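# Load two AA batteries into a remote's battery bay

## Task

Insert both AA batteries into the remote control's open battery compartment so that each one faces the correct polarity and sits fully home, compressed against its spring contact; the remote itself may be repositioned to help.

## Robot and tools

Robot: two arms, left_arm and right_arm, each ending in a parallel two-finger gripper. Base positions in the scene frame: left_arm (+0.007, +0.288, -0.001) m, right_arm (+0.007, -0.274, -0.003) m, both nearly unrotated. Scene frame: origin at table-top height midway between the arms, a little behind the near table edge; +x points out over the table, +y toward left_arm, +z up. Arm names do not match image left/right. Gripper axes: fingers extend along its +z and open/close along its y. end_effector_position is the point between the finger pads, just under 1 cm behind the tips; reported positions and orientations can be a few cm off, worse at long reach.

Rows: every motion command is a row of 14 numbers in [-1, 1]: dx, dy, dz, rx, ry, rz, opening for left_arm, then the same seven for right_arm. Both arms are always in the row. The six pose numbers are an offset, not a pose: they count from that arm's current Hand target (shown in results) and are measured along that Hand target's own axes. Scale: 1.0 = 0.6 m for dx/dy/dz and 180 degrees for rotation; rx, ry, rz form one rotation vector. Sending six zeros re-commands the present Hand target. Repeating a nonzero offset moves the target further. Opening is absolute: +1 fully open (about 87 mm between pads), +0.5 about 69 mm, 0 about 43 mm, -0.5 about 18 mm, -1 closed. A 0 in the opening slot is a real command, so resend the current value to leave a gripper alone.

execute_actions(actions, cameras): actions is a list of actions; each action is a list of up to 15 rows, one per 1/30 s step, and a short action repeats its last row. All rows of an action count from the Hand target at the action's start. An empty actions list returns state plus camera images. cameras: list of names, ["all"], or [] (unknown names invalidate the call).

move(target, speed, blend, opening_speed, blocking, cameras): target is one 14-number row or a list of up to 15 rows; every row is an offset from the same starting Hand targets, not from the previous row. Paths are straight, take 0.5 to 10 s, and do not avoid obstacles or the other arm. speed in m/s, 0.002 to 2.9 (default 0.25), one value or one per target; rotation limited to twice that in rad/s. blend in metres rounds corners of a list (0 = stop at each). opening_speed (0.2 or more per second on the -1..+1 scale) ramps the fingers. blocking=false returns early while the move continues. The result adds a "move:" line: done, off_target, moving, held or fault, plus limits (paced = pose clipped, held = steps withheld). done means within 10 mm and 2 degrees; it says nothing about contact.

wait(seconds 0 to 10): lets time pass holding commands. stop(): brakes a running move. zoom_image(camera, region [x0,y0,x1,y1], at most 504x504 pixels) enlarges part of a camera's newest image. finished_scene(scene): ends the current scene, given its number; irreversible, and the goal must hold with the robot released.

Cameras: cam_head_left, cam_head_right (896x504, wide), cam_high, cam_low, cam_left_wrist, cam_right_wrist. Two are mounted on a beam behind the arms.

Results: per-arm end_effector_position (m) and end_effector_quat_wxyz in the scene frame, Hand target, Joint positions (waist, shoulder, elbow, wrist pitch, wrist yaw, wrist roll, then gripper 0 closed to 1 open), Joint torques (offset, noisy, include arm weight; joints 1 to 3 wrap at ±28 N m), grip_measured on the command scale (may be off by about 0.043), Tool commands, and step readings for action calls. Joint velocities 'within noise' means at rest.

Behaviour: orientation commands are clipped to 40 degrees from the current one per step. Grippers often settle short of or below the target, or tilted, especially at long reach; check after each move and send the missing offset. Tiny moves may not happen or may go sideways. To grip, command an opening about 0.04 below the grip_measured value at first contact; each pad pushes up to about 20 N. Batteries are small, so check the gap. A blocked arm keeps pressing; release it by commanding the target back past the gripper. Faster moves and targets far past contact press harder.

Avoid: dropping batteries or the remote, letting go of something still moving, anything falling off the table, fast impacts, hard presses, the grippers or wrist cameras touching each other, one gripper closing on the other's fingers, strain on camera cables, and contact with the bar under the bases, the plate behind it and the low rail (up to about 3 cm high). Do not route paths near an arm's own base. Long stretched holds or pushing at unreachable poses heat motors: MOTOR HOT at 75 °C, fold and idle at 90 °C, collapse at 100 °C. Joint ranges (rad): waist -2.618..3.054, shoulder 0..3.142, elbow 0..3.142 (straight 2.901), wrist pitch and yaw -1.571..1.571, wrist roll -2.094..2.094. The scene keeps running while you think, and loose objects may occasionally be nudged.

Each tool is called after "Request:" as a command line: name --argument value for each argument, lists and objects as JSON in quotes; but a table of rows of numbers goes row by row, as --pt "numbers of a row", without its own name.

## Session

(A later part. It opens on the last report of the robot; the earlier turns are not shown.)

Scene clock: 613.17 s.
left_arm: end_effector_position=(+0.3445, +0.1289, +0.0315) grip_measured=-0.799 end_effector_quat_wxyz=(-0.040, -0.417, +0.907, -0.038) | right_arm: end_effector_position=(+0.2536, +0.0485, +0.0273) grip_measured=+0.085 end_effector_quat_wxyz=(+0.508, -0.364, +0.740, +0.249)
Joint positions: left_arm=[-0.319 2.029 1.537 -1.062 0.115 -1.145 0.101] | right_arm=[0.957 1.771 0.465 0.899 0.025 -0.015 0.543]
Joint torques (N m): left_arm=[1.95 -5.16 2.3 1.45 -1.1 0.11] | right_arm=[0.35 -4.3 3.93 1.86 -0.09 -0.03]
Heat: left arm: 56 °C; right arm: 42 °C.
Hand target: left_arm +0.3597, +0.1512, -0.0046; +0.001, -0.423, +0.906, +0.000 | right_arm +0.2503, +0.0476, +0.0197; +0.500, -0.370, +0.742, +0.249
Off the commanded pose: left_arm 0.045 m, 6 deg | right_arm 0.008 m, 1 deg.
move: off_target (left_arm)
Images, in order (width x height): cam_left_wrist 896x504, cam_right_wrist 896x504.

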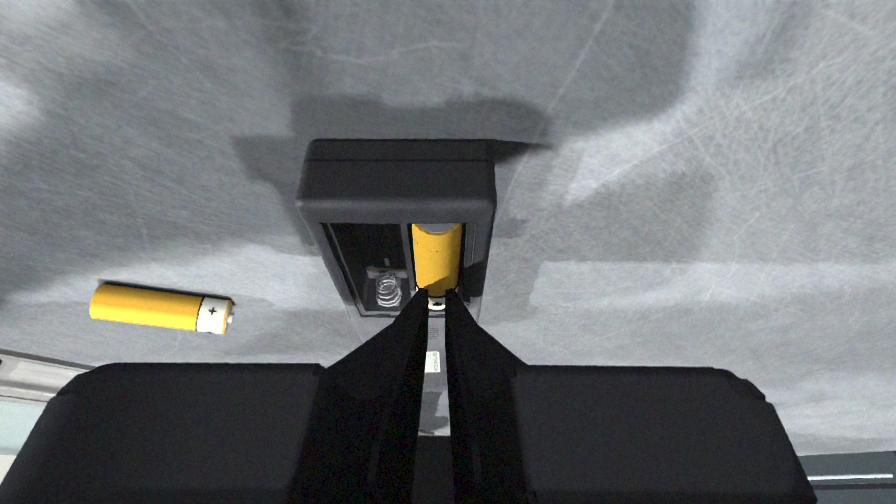

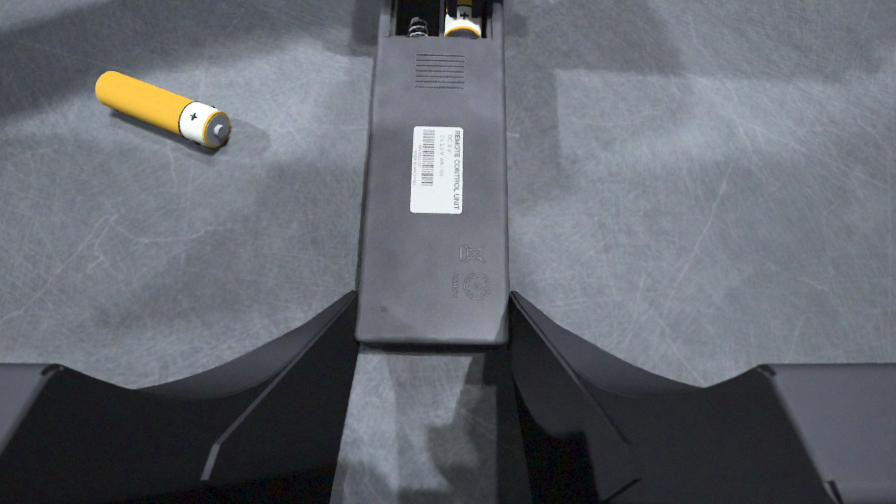

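Request:
move --pt "0.022 -0.002 -0.055 0 0 0 -0.8 0 0 0 0 0 0 0.0" --pt "0.0442 -0.0044 -0.20 0 0 0 -0.8 0 0 0 0 0 0 0.0" --speed 0.1 --blend 0.005 --cameras '["cam_left_wrist", "cam_right_wrist", "cam_high"]'

Scene clock: 639.40 s.
left_arm: end_effector_position=(+0.3438, +0.1292, +0.0977) grip_measured=-0.800 end_effector_quat_wxyz=(-0.015, -0.421, +0.907, +0.008) | right_arm: end_effector_position=(+0.2536, +0.0485, +0.0273) grip_measured=+0.085 end_effector_quat_wxyz=(+0.508, -0.364, +0.740, +0.249)
Joint positions: left_arm=[-0.364 2.008 1.79 -1.358 0.013 -1.198 0.1] | right_arm=[0.957 1.771 0.465 0.899 0.025 -0.015 0.543]
Joint torques (N m): left_arm=[-0.13 -11.41 9.11 0.12 -0.12 -0.03] | right_arm=[0.35 -4.34 3.9 1.86 -0.09 -0.05]
Heat: left arm: 55 °C; right arm: 42 °C.
Hand target: left_arm +0.3445, +0.1291, +0.1154; +0.001, -0.423, +0.906, +0.000 | right_arm +0.2503, +0.0476, +0.0197; +0.500, -0.370, +0.742, +0.249
Off the commanded pose: left_arm 0.018 m, 2 deg | right_arm 0.008 m, 1 deg.
move: off_target (left_arm)
Images, in order (width x height): cam_high 896x504, cam_left_wrist 896x504, cam_right_wrist 896x504.

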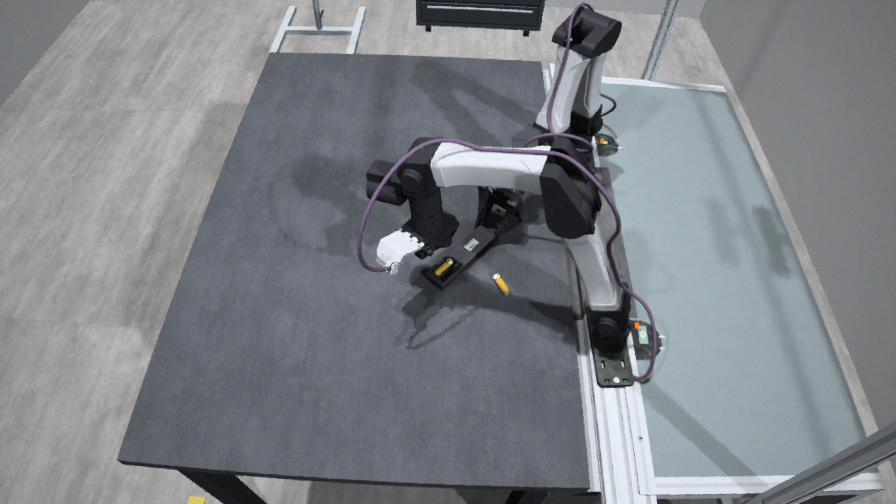

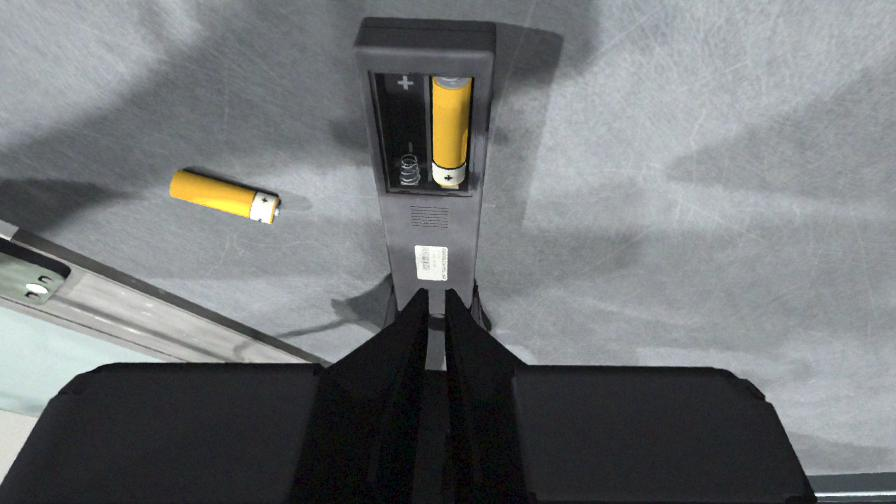

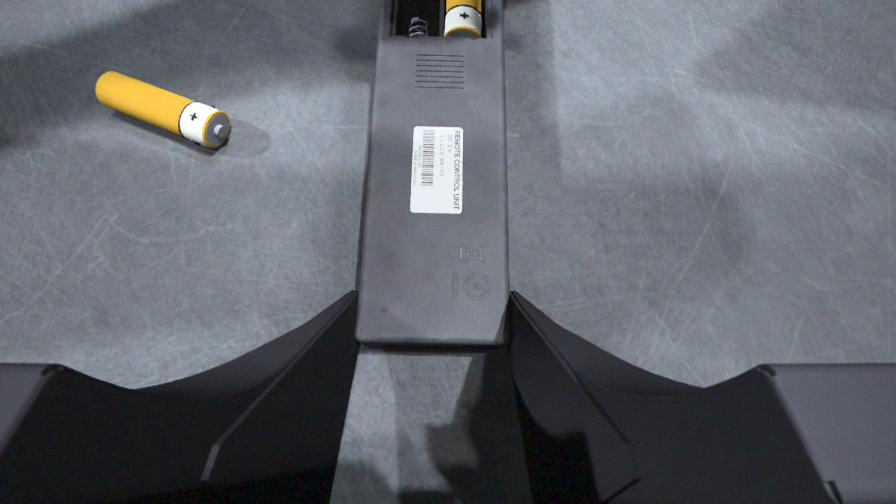

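Request:
zoom_image --camera "cam_left_wrist" --region '[340, 10, 520, 210]'

Request:
zoom_image --camera "cam_right_wrist" --region '[360, 0, 540, 100]'

Scaled by 2.520 from the camera's 896x504 image, which has a finer 1280x720 frame.

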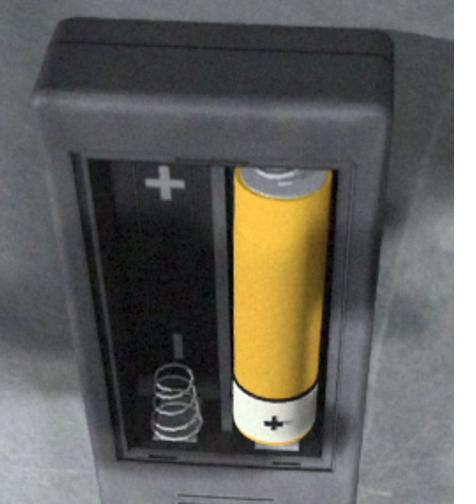

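Scaled by 2.800 from the camera's 896x504 image, which has a finer 1280x720 frame.

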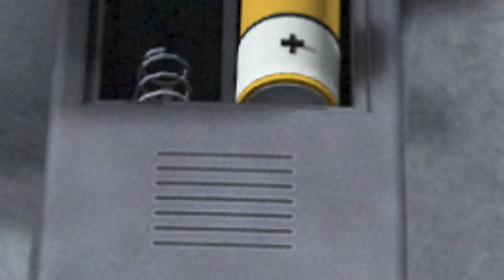

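Request:
move --target '[0.0593,0.1511,0.0257,0,0,0.628,-0.3,0.0127,-0.2075,-0.0308,0.0926,0,0.0375,0.0]' --speed 0.35 --cameras '["cam_left_wrist", "cam_right_wrist", "cam_head_left"]'

Scene clock: 709.10 s.
left_arm: end_effector_position=(+0.2518, +0.1586, +0.0946) grip_measured=-0.300 end_effector_quat_wxyz=(-0.015, +0.517, +0.856, -0.005) | right_arm: end_effector_position=(+0.3366, -0.0376, +0.0268) grip_measured=+0.085 end_effector_quat_wxyz=(+0.542, -0.249, +0.782, +0.180)
Joint positions: left_arm=[-0.594 1.719 1.394 -1.247 0.007 0.528 0.35] | right_arm=[0.657 1.771 0.45 0.936 0.014 -0.015 0.543]
Joint torques (N m): left_arm=[0.03 -9.2 5.18 0.54 -0.05 0.14] | right_arm=[-0.57 -5.26 4.71 1.55 0.13 -0.11]
Heat: left arm: 70 °C; right arm: 43 °C.
Hand target: left_arm +0.2522, +0.1600, +0.0998; +0.000, +0.523, +0.852, +0.001 | right_arm +0.3377, -0.0434, +0.0197; +0.533, -0.249, +0.791, +0.168
Off the commanded pose: left_arm 0.006 m, 2 deg | right_arm 0.009 m, 2 deg.
move: done
Images, in order (width x height): cam_head_left 896x504, cam_left_wrist 896x504, cam_right_wrist 896x504.

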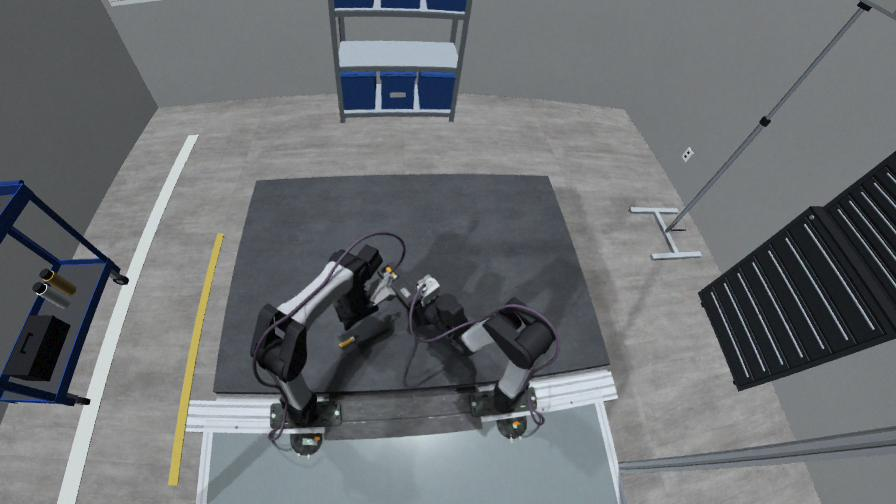

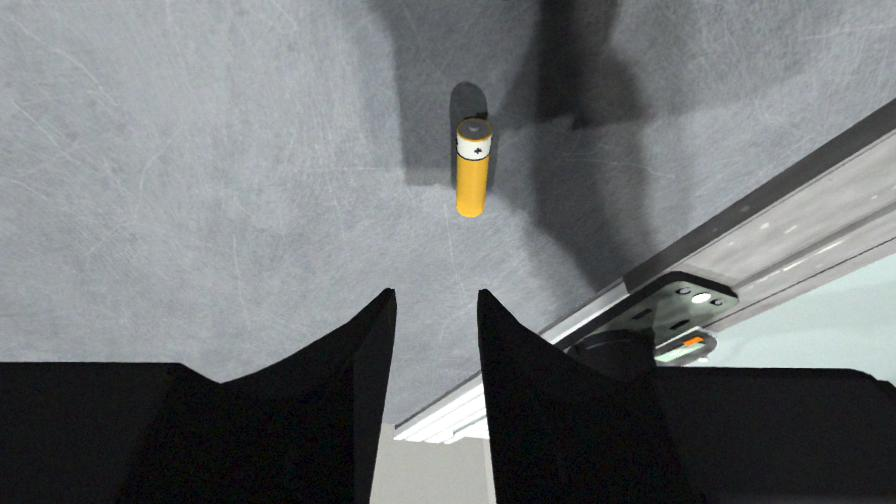

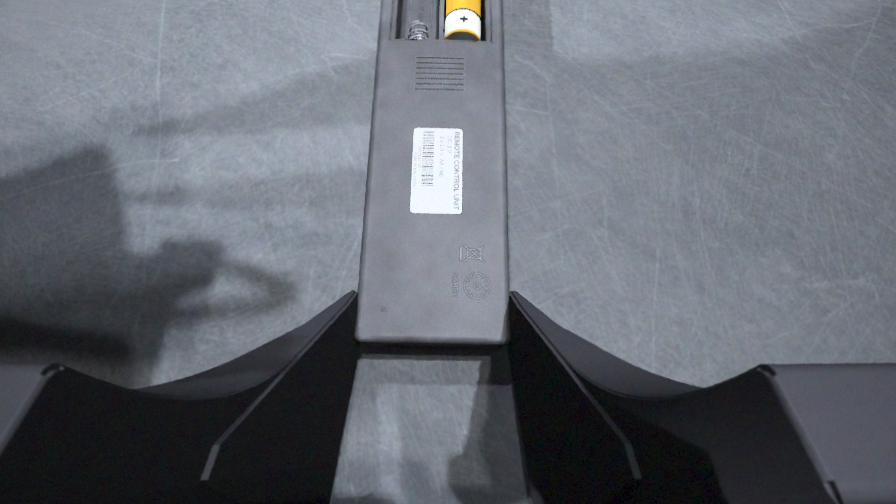

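Request:
move --target '[-0.0067,-0.0237,0.083,0,0.0722,0,-0.3,0.0057,-0.1398,-0.0137,0.0617,0,0.025,0.0]' --speed 0.12 --cameras '["cam_left_wrist", "cam_right_wrist"]'

Scene clock: 740.20 s.
left_arm: end_effector_position=(+0.2399, +0.1496, +0.0516) grip_measured=-0.300 end_effector_quat_wxyz=(-0.097, +0.520, +0.847, +0.051) | right_arm: end_effector_position=(+0.3799, -0.1099, +0.0267) grip_measured=+0.085 end_effector_quat_wxyz=(+0.560, -0.167, +0.802, +0.125)
Joint positions: left_arm=[-0.692 1.899 1.394 -1.242 -0.086 0.434 0.35] | right_arm=[0.45 1.771 0.45 0.948 0.012 -0.019 0.543]
Joint torques (N m): left_arm=[-0.17 -7.15 5.93 0.15 -0.15 -0.04] | right_arm=[-0.5 -6.12 4.48 1.45 0.21 -0.11]
Heat: left arm: 63 °C; right arm: 43 °C.
Hand target: left_arm +0.2415, +0.1500, +0.0501; -0.096, +0.519, +0.847, +0.060 | right_arm +0.3785, -0.1171, +0.0196; +0.548, -0.166, +0.812, +0.111
Off the commanded pose: left_arm 0.002 m, 1 deg | right_arm 0.010 m, 2 deg.
move: done
Images, in order (width x height): cam_left_wrist 896x504, cam_right_wrist 896x504.

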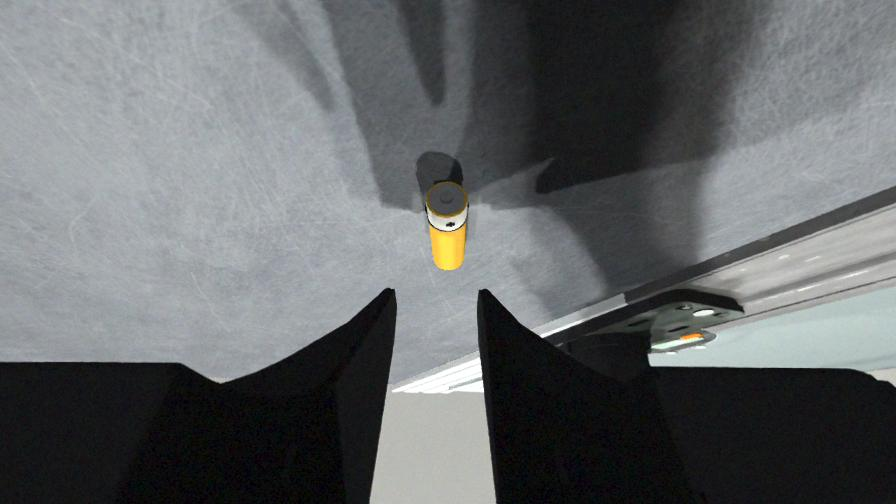

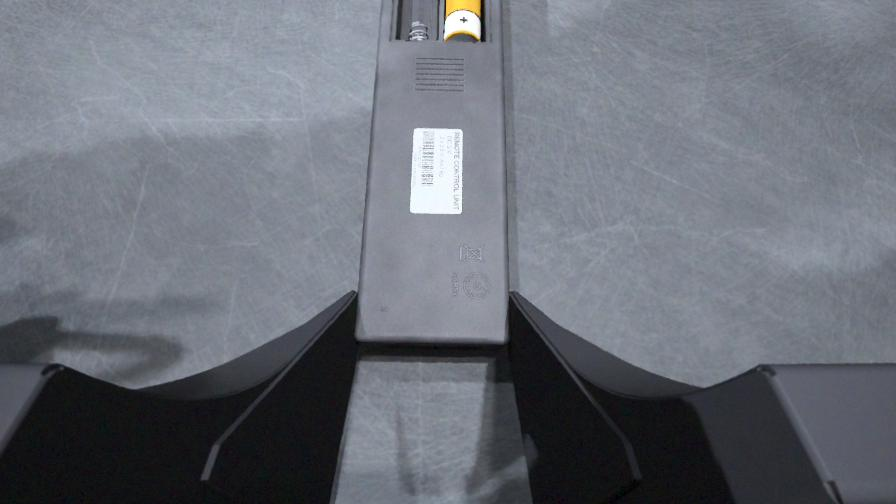

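Request:
move --target '[-0.0096,-0.0060,0.0415,0,0,0,-0.3,0,0,0,0,0,0,0.0]' --speed 0.1 --cameras '["cam_left_wrist"]'

Scene clock: 756.60 s.
left_arm: end_effector_position=(+0.2394, +0.1469, +0.0287) grip_measured=-0.300 end_effector_quat_wxyz=(-0.093, +0.519, +0.848, +0.052) | right_arm: end_effector_position=(+0.3799, -0.1099, +0.0267) grip_measured=+0.085 end_effector_quat_wxyz=(+0.560, -0.167, +0.802, +0.125)
Joint positions: left_arm=[-0.7 1.925 1.337 -1.152 -0.086 0.424 0.35] | right_arm=[0.45 1.771 0.45 0.948 0.012 -0.019 0.543]
Joint torques (N m): left_arm=[-0.31 -7.13 4.67 0.24 -0.13 -0.03] | right_arm=[-0.5 -6.09 4.45 1.44 0.21 -0.11]
Heat: left arm: 61 °C; right arm: 42 °C.
Hand target: left_arm +0.2383, +0.1484, +0.0244; -0.096, +0.519, +0.847, +0.060 | right_arm +0.3785, -0.1171, +0.0196; +0.548, -0.166, +0.812, +0.111
Off the commanded pose: left_arm 0.005 m, 1 deg | right_arm 0.010 m, 2 deg.
move: done
Images, in order (width x height): cam_left_wrist 896x504.

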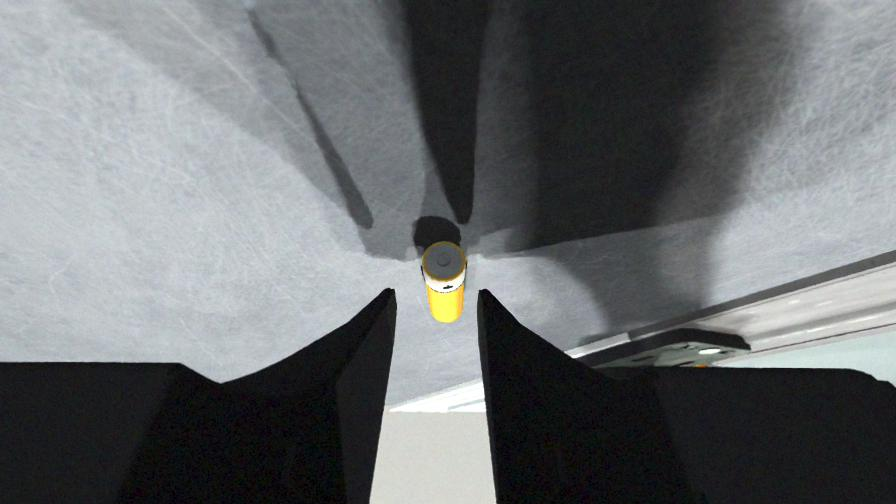

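Request:
zoom_image --camera "cam_left_wrist" --region '[380, 220, 500, 340]'

Scaled by 4.200 from the camera's 896x504 image, which has a finer 1280x720 frame.

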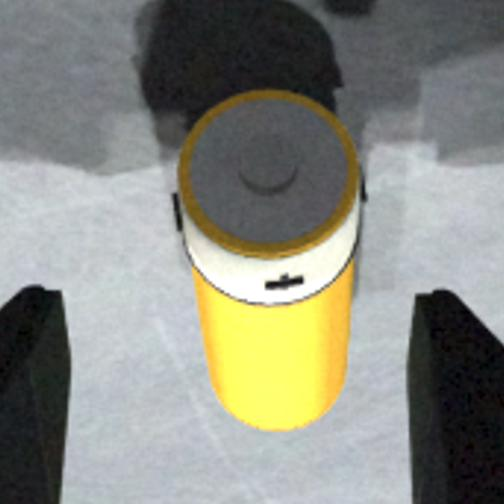

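Request:
move --target '[-0.0033,-0.0055,0.0144,0,0,0,-0.3,0,0,0,0,0,0,0.0]' --speed 0.06 --cameras '["cam_left_wrist"]'

Request:
zoom_image --camera "cam_left_wrist" --region '[380, 220, 500, 340]'

Scene clock: 780.63 s.
left_arm: end_effector_position=(+0.2370, +0.1453, +0.0204) grip_measured=-0.300 end_effector_quat_wxyz=(-0.092, +0.519, +0.848, +0.052) | right_arm: end_effector_position=(+0.3799, -0.1099, +0.0267) grip_measured=+0.085 end_effector_quat_wxyz=(+0.560, -0.167, +0.802, +0.125)
Joint positions: left_arm=[-0.709 1.932 1.312 -1.119 -0.086 0.416 0.35] | right_arm=[0.45 1.771 0.45 0.948 0.012 -0.019 0.543]
Joint torques (N m): left_arm=[-0.34 -6.99 4.45 0.21 -0.12 -0.03] | right_arm=[-0.5 -6.12 4.45 1.44 0.21 -0.11]
Heat: left arm: 60 °C; right arm: 41 °C.
Hand target: left_arm +0.2353, +0.1470, +0.0155; -0.096, +0.519, +0.847, +0.060 | right_arm +0.3785, -0.1171, +0.0196; +0.548, -0.166, +0.812, +0.111
Off the commanded pose: left_arm 0.005 m, 1 deg | right_arm 0.010 m, 2 deg.
move: done
Images, in order (width x height): cam_left_wrist 896x504.

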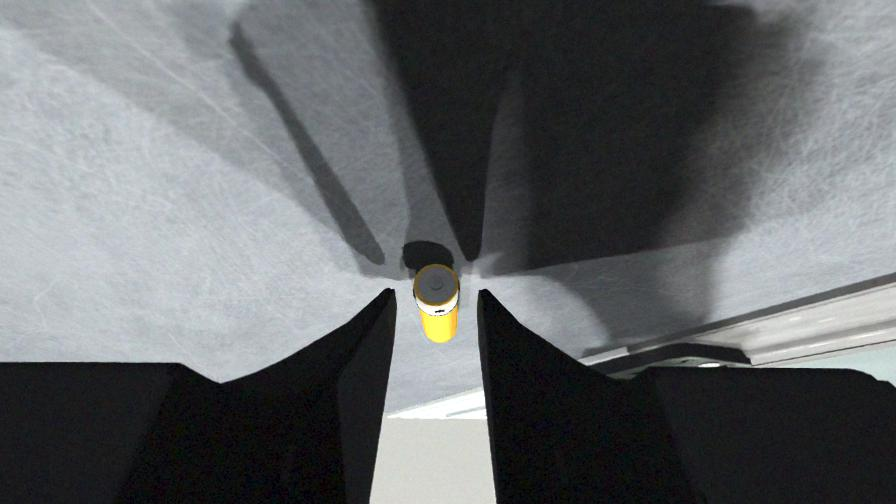

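Scaled by 4.200 from the camera's 896x504 image, which has a finer 1280x720 frame.

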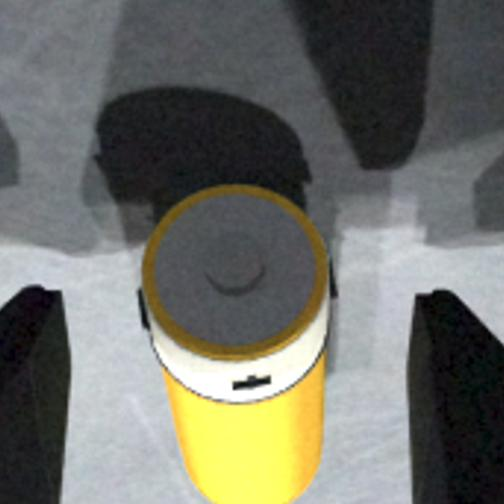

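Request:
move --target '[0.001,0,0.0095,0,0,0,-0.3,0,0,0,0,0,0,0.0]' --speed 0.04 --cameras '["cam_left_wrist"]'

Request:
zoom_image --camera "cam_left_wrist" --region '[380, 220, 500, 340]'

Scene clock: 788.47 s.
left_arm: end_effector_position=(+0.2361, +0.1460, +0.0158) grip_measured=-0.300 end_effector_quat_wxyz=(-0.090, +0.519, +0.848, +0.052) | right_arm: end_effector_position=(+0.3799, -0.1099, +0.0267) grip_measured=+0.085 end_effector_quat_wxyz=(+0.560, -0.167, +0.802, +0.125)
Joint positions: left_arm=[-0.709 1.932 1.293 -1.096 -0.086 0.416 0.35] | right_arm=[0.45 1.771 0.45 0.948 0.012 -0.019 0.543]
Joint torques (N m): left_arm=[-0.08 -6.74 4.36 0.19 -0.13 0.01] | right_arm=[-0.47 -6.11 4.46 1.45 0.21 -0.11]
Heat: left arm: 59 °C; right arm: 40 °C.
Hand target: left_arm +0.2344, +0.1486, +0.0101; -0.096, +0.519, +0.847, +0.060 | right_arm +0.3785, -0.1171, +0.0196; +0.548, -0.166, +0.812, +0.111
Off the commanded pose: left_arm 0.006 m, 1 deg | right_arm 0.010 m, 2 deg.
move: done
Images, in order (width x height): cam_left_wrist 896x504.

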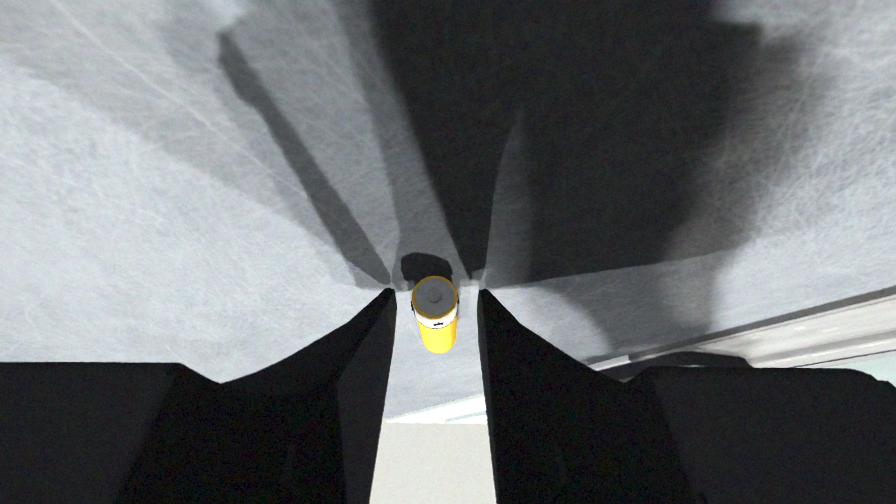

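Scaled by 4.200 from the camera's 896x504 image, which has a finer 1280x720 frame.

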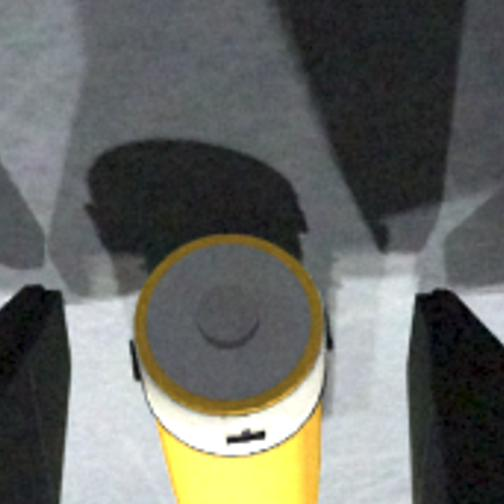

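Request:
move --target '[0,0,0,0,0,0,-0.66,0,0,0,0,0,0,0.0]' --speed 0.05 --opening_speed 0.5 --cameras '["cam_left_wrist"]'

Request:
zoom_image --camera "cam_left_wrist" --region '[380, 220, 500, 340]'

Scene clock: 794.63 s.
left_arm: end_effector_position=(+0.2361, +0.1459, +0.0157) grip_measured=-0.602 end_effector_quat_wxyz=(-0.090, +0.519, +0.848, +0.052) | right_arm: end_effector_position=(+0.3799, -0.1099, +0.0267) grip_measured=+0.085 end_effector_quat_wxyz=(+0.560, -0.167, +0.802, +0.125)
Joint positions: left_arm=[-0.709 1.932 1.293 -1.096 -0.086 0.416 0.199] | right_arm=[0.45 1.771 0.45 0.948 0.012 -0.019 0.543]
Joint torques (N m): left_arm=[-0.06 -6.76 4.38 0.22 -0.12 0.01] | right_arm=[-0.51 -6.12 4.46 1.45 0.21 -0.11]
Heat: left arm: 58 °C; right arm: 40 °C.
Hand target: left_arm +0.2344, +0.1486, +0.0101; -0.096, +0.519, +0.847, +0.060 | right_arm +0.3785, -0.1171, +0.0196; +0.548, -0.166, +0.812, +0.111
Off the commanded pose: left_arm 0.006 m, 1 deg | right_arm 0.010 m, 2 deg.
move: done
Images, in order (width x height): cam_left_wrist 896x504.

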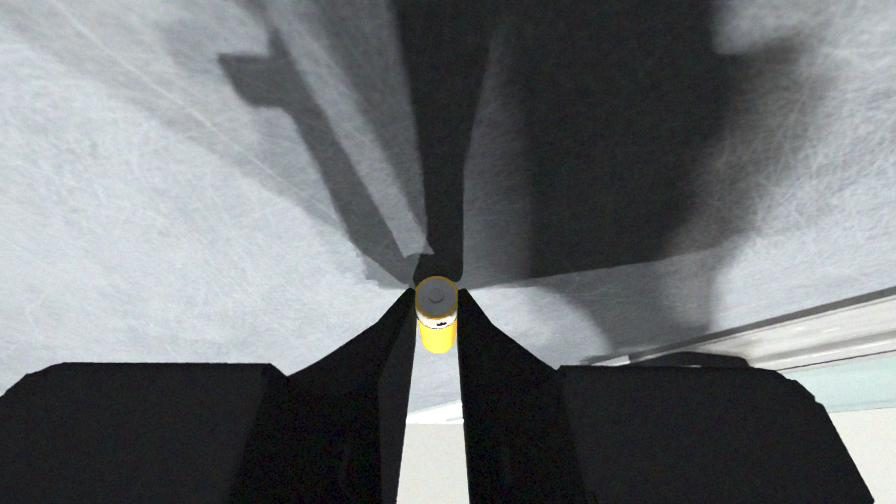

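Scaled by 4.200 from the camera's 896x504 image, which has a finer 1280x720 frame.

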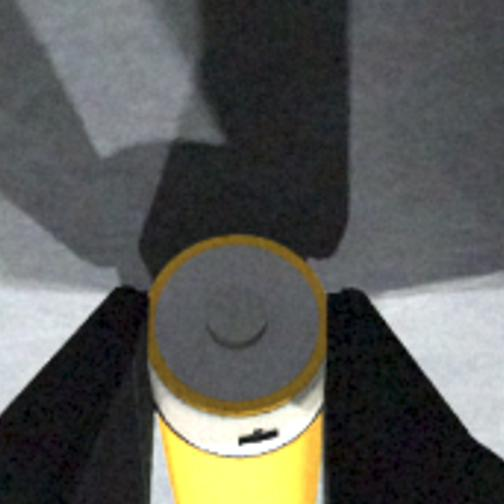

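Request:
move --pt "0.0375 0 -0.1623 0 0 0 -0.66 0 0 0 0 0 0 0.0" --pt "-0.0217 0.1927 -0.193 0.0439 -0.0652 -0.6281 -0.66 0 0 0 0 0 0 0.0" --speed '[0.2, 0.32]' --blend '[0.02, 0]' --cameras '["cam_left_wrist", "cam_right_wrist"]'

Scene clock: 820.97 s.
left_arm: end_effector_position=(+0.3453, +0.1668, +0.1137) grip_measured=-0.602 end_effector_quat_wxyz=(+0.024, -0.416, +0.909, +0.029) | right_arm: end_effector_position=(+0.3799, -0.1099, +0.0267) grip_measured=+0.085 end_effector_quat_wxyz=(+0.560, -0.167, +0.802, +0.125)
Joint positions: left_arm=[-0.307 1.94 1.768 -1.373 -0.07 -1.13 0.199] | right_arm=[0.45 1.771 0.45 0.948 0.012 -0.019 0.543]
Joint torques (N m): left_arm=[0.72 -8.68 9.07 0.58 -0.11 -0.02] | right_arm=[-0.51 -6.12 4.46 1.45 0.21 -0.11]
Heat: left arm: 58 °C; right arm: 40 °C.
Hand target: left_arm +0.3550, +0.1664, +0.1202; +0.040, -0.422, +0.906, +0.018 | right_arm +0.3785, -0.1171, +0.0196; +0.548, -0.166, +0.812, +0.111
Off the commanded pose: left_arm 0.012 m, 2 deg | right_arm 0.010 m, 2 deg.
move: off_target (left_arm)
Images, in order (width x height): cam_left_wrist 896x504, cam_right_wrist 896x504.

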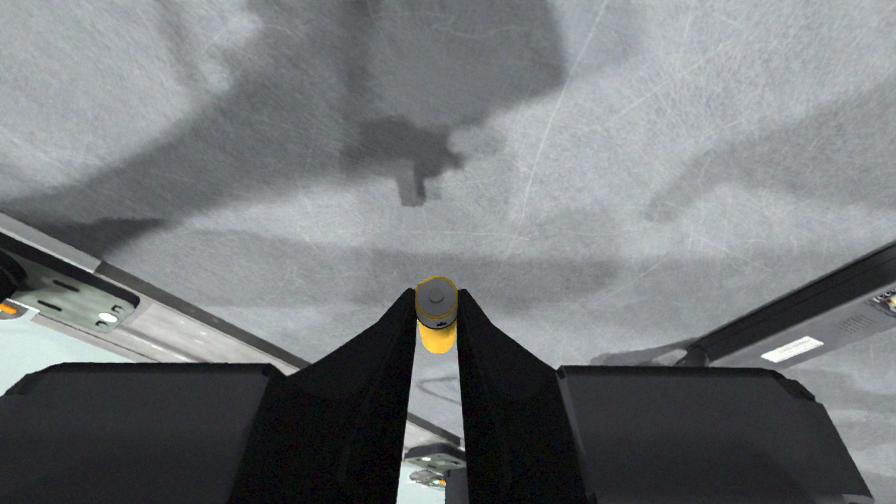

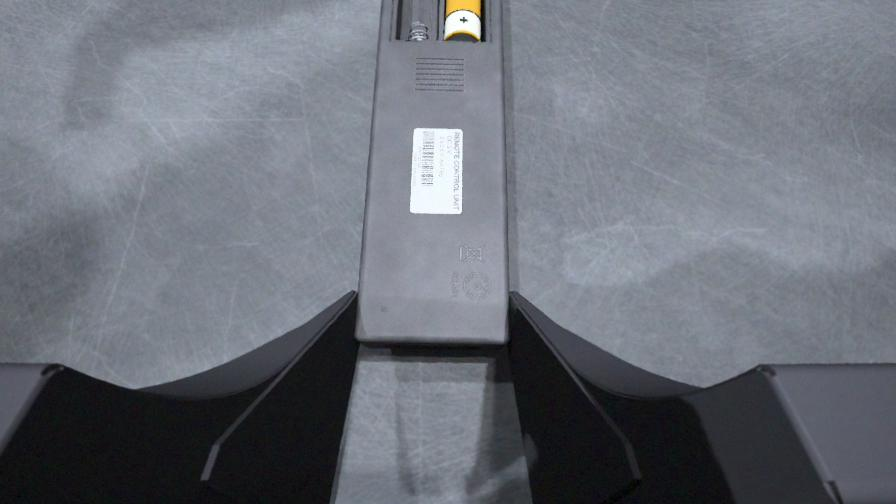

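Request:
move --pt "0 0 0 0 0 0 -0.66 0.0083 0.1739 -0.0210 -0.0772 0 -0.0313 0.0" --pt "0 0 0 0 0 0 -0.66 0.0355 0.3460 -0.0883 -0.1595 0 -0.0646 0.0" --speed 0.13 --blend '[0.01, 0]' --cameras '["cam_left_wrist", "cam_right_wrist"]'

Scene clock: 837.80 s.
left_arm: end_effector_position=(+0.3454, +0.1668, +0.1137) grip_measured=-0.602 end_effector_quat_wxyz=(+0.024, -0.416, +0.909, +0.029) | right_arm: end_effector_position=(+0.2509, +0.0480, +0.0276) grip_measured=+0.085 end_effector_quat_wxyz=(+0.513, -0.368, +0.735, +0.247)
Joint positions: left_arm=[-0.307 1.94 1.768 -1.373 -0.07 -1.131 0.199] | right_arm=[0.965 1.771 0.45 0.925 0.032 -0.025 0.543]
Joint torques (N m): left_arm=[0.66 -8.69 9.06 0.59 -0.12 -0.04] | right_arm=[1.1 -4.25 4.97 1.63 -0.19 0.07]
Heat: left arm: 60 °C; right arm: 40 °C.
Hand target: left_arm +0.3550, +0.1664, +0.1202; +0.040, -0.422, +0.905, +0.018 | right_arm +0.2448, +0.0516, +0.0197; +0.498, -0.377, +0.739, +0.254
Off the commanded pose: left_arm 0.012 m, 2 deg | right_arm 0.011 m, 2 deg.
move: off_target (left_arm, right_arm)
Images, in order (width x height): cam_left_wrist 896x504, cam_right_wrist 896x504.

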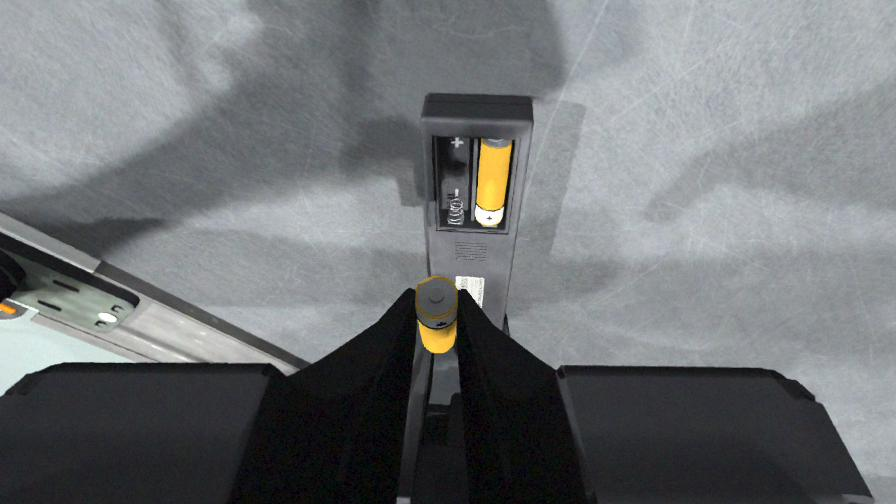

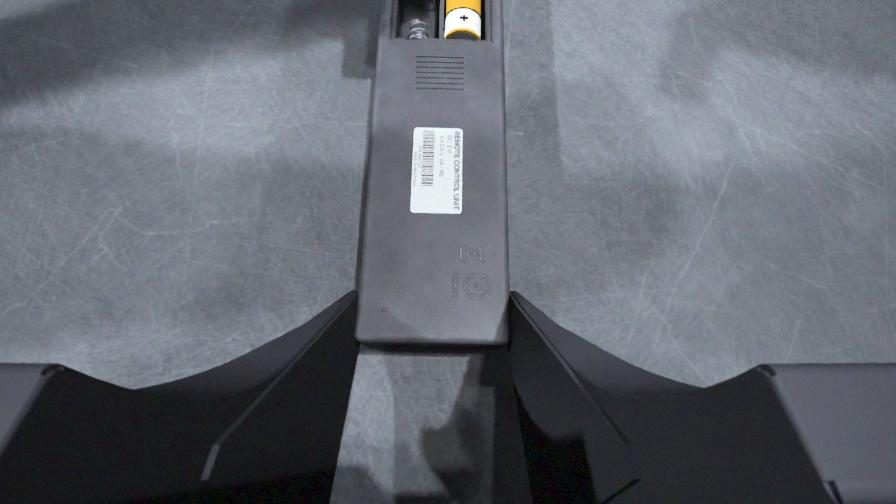

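Request:
move --target '[0.0105,0.0038,0.0828,-0.0007,0,-0.0083,-0.66,0,0,0,0,0,0,0.0]' --speed 0.1 --cameras '["cam_left_wrist"]'

Request:
zoom_image --camera "cam_left_wrist" --region '[340, 60, 560, 380]'

Scene clock: 870.37 s.
left_arm: end_effector_position=(+0.3513, +0.1648, +0.0705) grip_measured=-0.602 end_effector_quat_wxyz=(+0.035, -0.429, +0.903, +0.020) | right_arm: end_effector_position=(+0.2509, +0.0480, +0.0276) grip_measured=+0.085 end_effector_quat_wxyz=(+0.513, -0.368, +0.735, +0.247)
Joint positions: left_arm=[-0.307 1.94 1.599 -1.175 -0.07 -1.158 0.199] | right_arm=[0.965 1.771 0.45 0.925 0.032 -0.025 0.543]
Joint torques (N m): left_arm=[0.47 -9.16 5.31 0.6 -0.11 -0.03] | right_arm=[1.1 -4.26 5 1.63 -0.18 0.07]
Heat: left arm: 63 °C; right arm: 40 °C.
Hand target: left_arm +0.3520, +0.1665, +0.0701; +0.040, -0.434, +0.900, +0.019 | right_arm +0.2448, +0.0516, +0.0197; +0.498, -0.377, +0.739, +0.254
Off the commanded pose: left_arm 0.002 m, 1 deg | right_arm 0.011 m, 2 deg.
move: off_target (right_arm)
Images, in order (width x height): cam_left_wrist 896x504.

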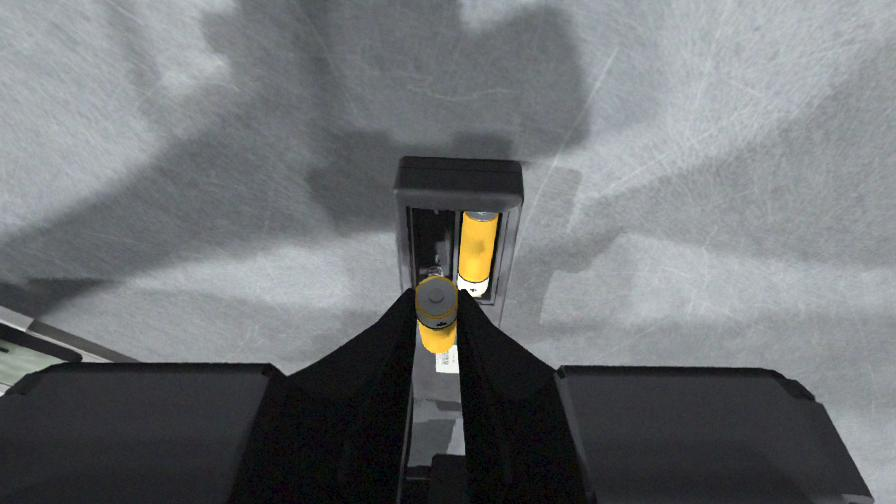

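Scaled by 1.575 from the camera's 896x504 image, which has a finer 1280x720 frame.

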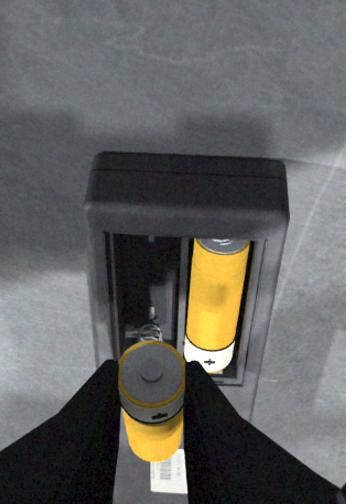

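Request:
move --target '[0.0018,0.0030,0.0477,0,0,0,-0.66,0,0,0,0,0,0,0.0]' --speed 0.08 --cameras '["cam_left_wrist", "cam_right_wrist"]'

Request:
zoom_image --camera "cam_left_wrist" --region '[340, 160, 560, 400]'

Scene clock: 896.63 s.
left_arm: end_effector_position=(+0.3513, +0.1650, +0.0473) grip_measured=-0.602 end_effector_quat_wxyz=(+0.041, -0.429, +0.902, +0.014) | right_arm: end_effector_position=(+0.2509, +0.0480, +0.0276) grip_measured=+0.085 end_effector_quat_wxyz=(+0.513, -0.368, +0.735, +0.247)
Joint positions: left_arm=[-0.307 1.94 1.506 -1.066 -0.07 -1.158 0.199] | right_arm=[0.965 1.771 0.45 0.925 0.032 -0.025 0.543]
Joint torques (N m): left_arm=[0.99 -7.83 5.26 0.67 -0.11 0] | right_arm=[1.09 -4.27 4.98 1.63 -0.2 0.07]
Heat: left arm: 64 °C; right arm: 40 °C.
Hand target: left_arm +0.3516, +0.1687, +0.0415; +0.040, -0.434, +0.900, +0.019 | right_arm +0.2448, +0.0516, +0.0197; +0.498, -0.377, +0.739, +0.254
Off the commanded pose: left_arm 0.007 m, 1 deg | right_arm 0.011 m, 2 deg.
move: off_target (right_arm)
Images, in order (width x height): cam_left_wrist 896x504, cam_right_wrist 896x504.

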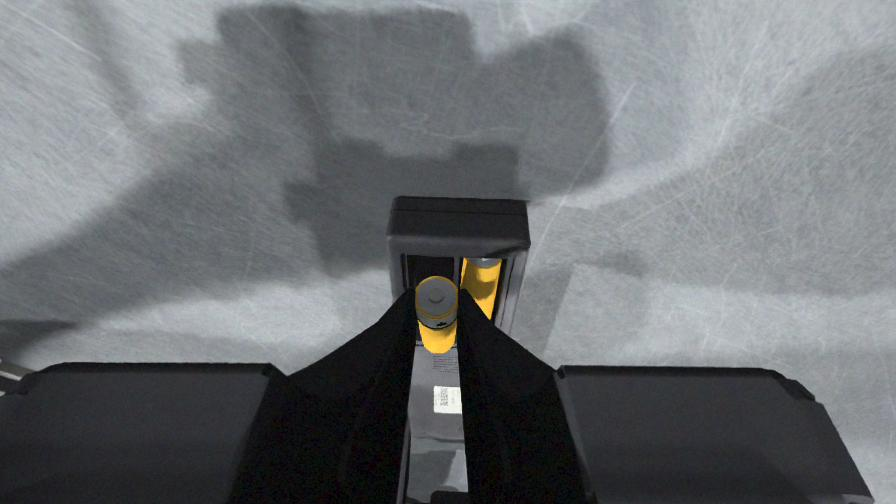

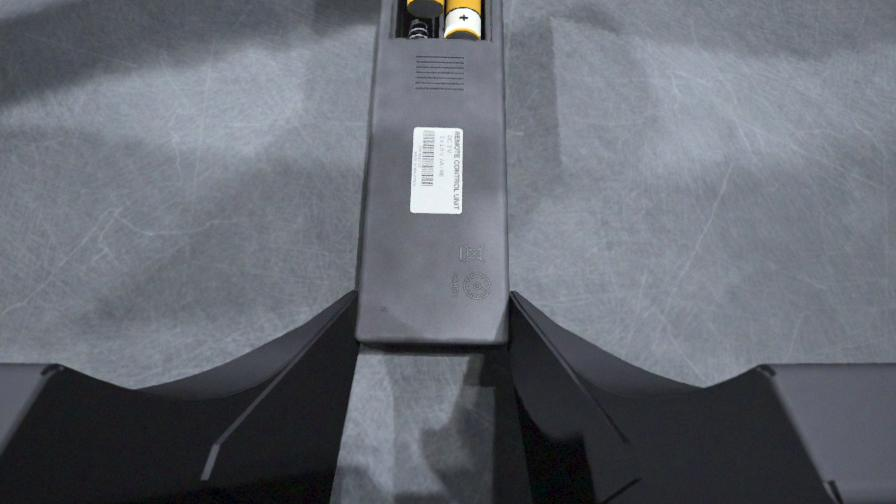

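Scaled by 2.100 from the camera's 896x504 image, which has a finer 1280x720 frame.

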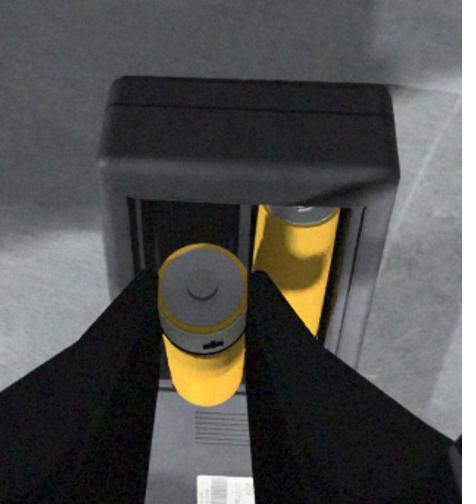

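Request:
move --pt "-0.0043 0.0060 -0.0565 0 0 0 -0.66 0 0 0 0 0 0 0.0" --pt "0.001 0.0060 -0.010 0 0 0 -0.66 0 0 0 0 0 0 0.0" --speed 0.1 --blend '[0.003, 0]' --cameras '["cam_left_wrist"]'

Request:
zoom_image --camera "cam_left_wrist" --region '[340, 160, 560, 400]'

Scene clock: 918.10 s.
left_arm: end_effector_position=(+0.3476, +0.1676, +0.0472) grip_measured=-0.602 end_effector_quat_wxyz=(+0.035, -0.431, +0.902, +0.020) | right_arm: end_effector_position=(+0.2509, +0.0481, +0.0276) grip_measured=+0.085 end_effector_quat_wxyz=(+0.513, -0.369, +0.735, +0.247)
Joint positions: left_arm=[-0.303 1.94 1.504 -1.082 -0.07 -1.158 0.199] | right_arm=[0.965 1.771 0.45 0.925 0.032 -0.025 0.543]
Joint torques (N m): left_arm=[0.72 -9.29 5.07 0.68 -0.12 0.03] | right_arm=[1.1 -4.27 5 1.63 -0.18 0.06]
Heat: left arm: 63 °C; right arm: 40 °C.
Hand target: left_arm +0.3480, +0.1701, +0.0474; +0.040, -0.434, +0.900, +0.019 | right_arm +0.2448, +0.0516, +0.0197; +0.498, -0.377, +0.739, +0.254
Off the commanded pose: left_arm 0.003 m, 1 deg | right_arm 0.011 m, 2 deg.
move: off_target (right_arm)
Images, in order (width x height): cam_left_wrist 896x504.

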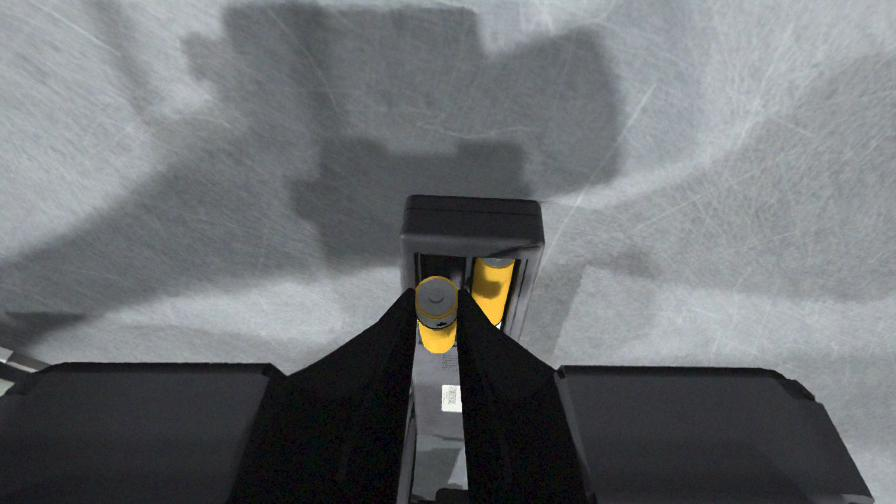

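Scaled by 2.100 from the camera's 896x504 image, which has a finer 1280x720 frame.

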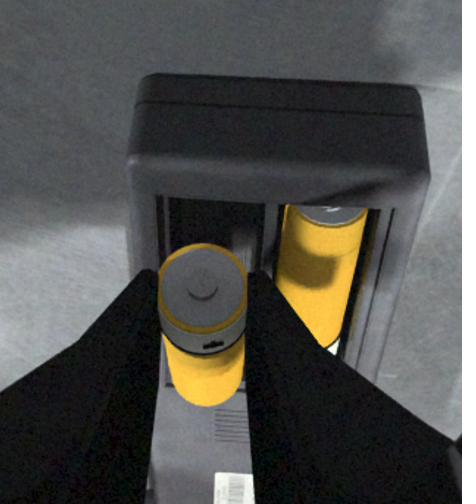

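Request:
move --pt "-0.0059 -0.0053 -0.0458 0 0 0 -0.66 0 0 0 0 0 0 0.0" --pt "-0.0010 -0.0053 0.0098 0 0 0 -0.66 0 0 0 0 0 0 0.0" --speed 0.1 --blend '[0.003, 0]' --cameras '["cam_left_wrist", "cam_right_wrist"]'

Request:
zoom_image --camera "cam_left_wrist" --region '[340, 160, 560, 400]'

Scene clock: 933.07 s.
left_arm: end_effector_position=(+0.3511, +0.1666, +0.0467) grip_measured=-0.602 end_effector_quat_wxyz=(+0.040, -0.431, +0.901, +0.015) | right_arm: end_effector_position=(+0.2509, +0.0481, +0.0276) grip_measured=+0.085 end_effector_quat_wxyz=(+0.513, -0.369, +0.735, +0.247)
Joint positions: left_arm=[-0.303 1.94 1.503 -1.066 -0.07 -1.158 0.199] | right_arm=[0.965 1.771 0.45 0.925 0.032 -0.025 0.543]
Joint torques (N m): left_arm=[0.64 -7.94 5.34 0.69 -0.13 0] | right_arm=[1.1 -4.26 5.01 1.63 -0.17 0.07]
Heat: left arm: 64 °C; right arm: 40 °C.
Hand target: left_arm +0.3512, +0.1690, +0.0416; +0.040, -0.434, +0.900, +0.019 | right_arm +0.2448, +0.0516, +0.0197; +0.498, -0.377, +0.739, +0.254
Off the commanded pose: left_arm 0.006 m, 1 deg | right_arm 0.011 m, 2 deg.
move: off_target (right_arm)
Images, in order (width x height): cam_left_wrist 896x504, cam_right_wrist 896x504.

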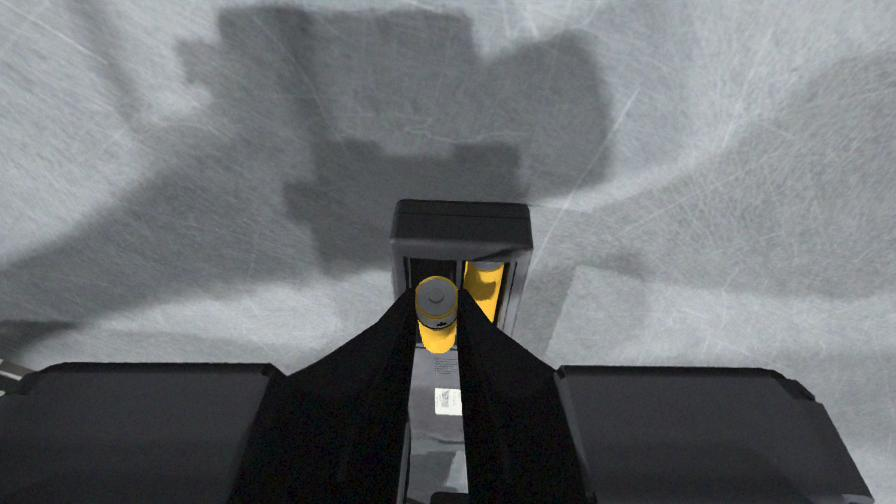

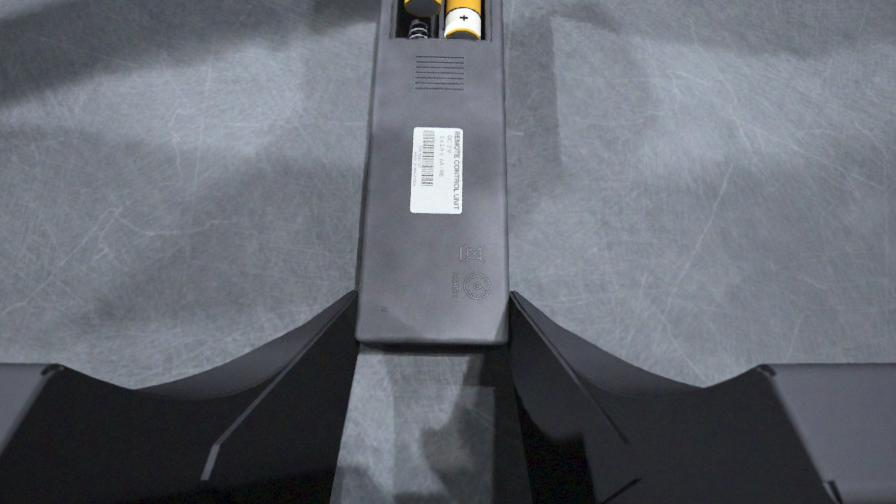

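Scaled by 2.100 from the camera's 896x504 image, which has a finer 1280x720 frame.

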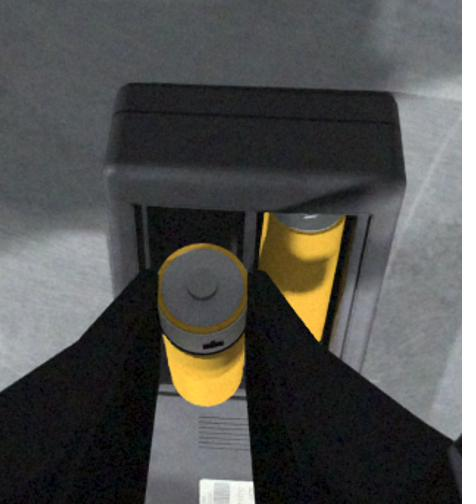

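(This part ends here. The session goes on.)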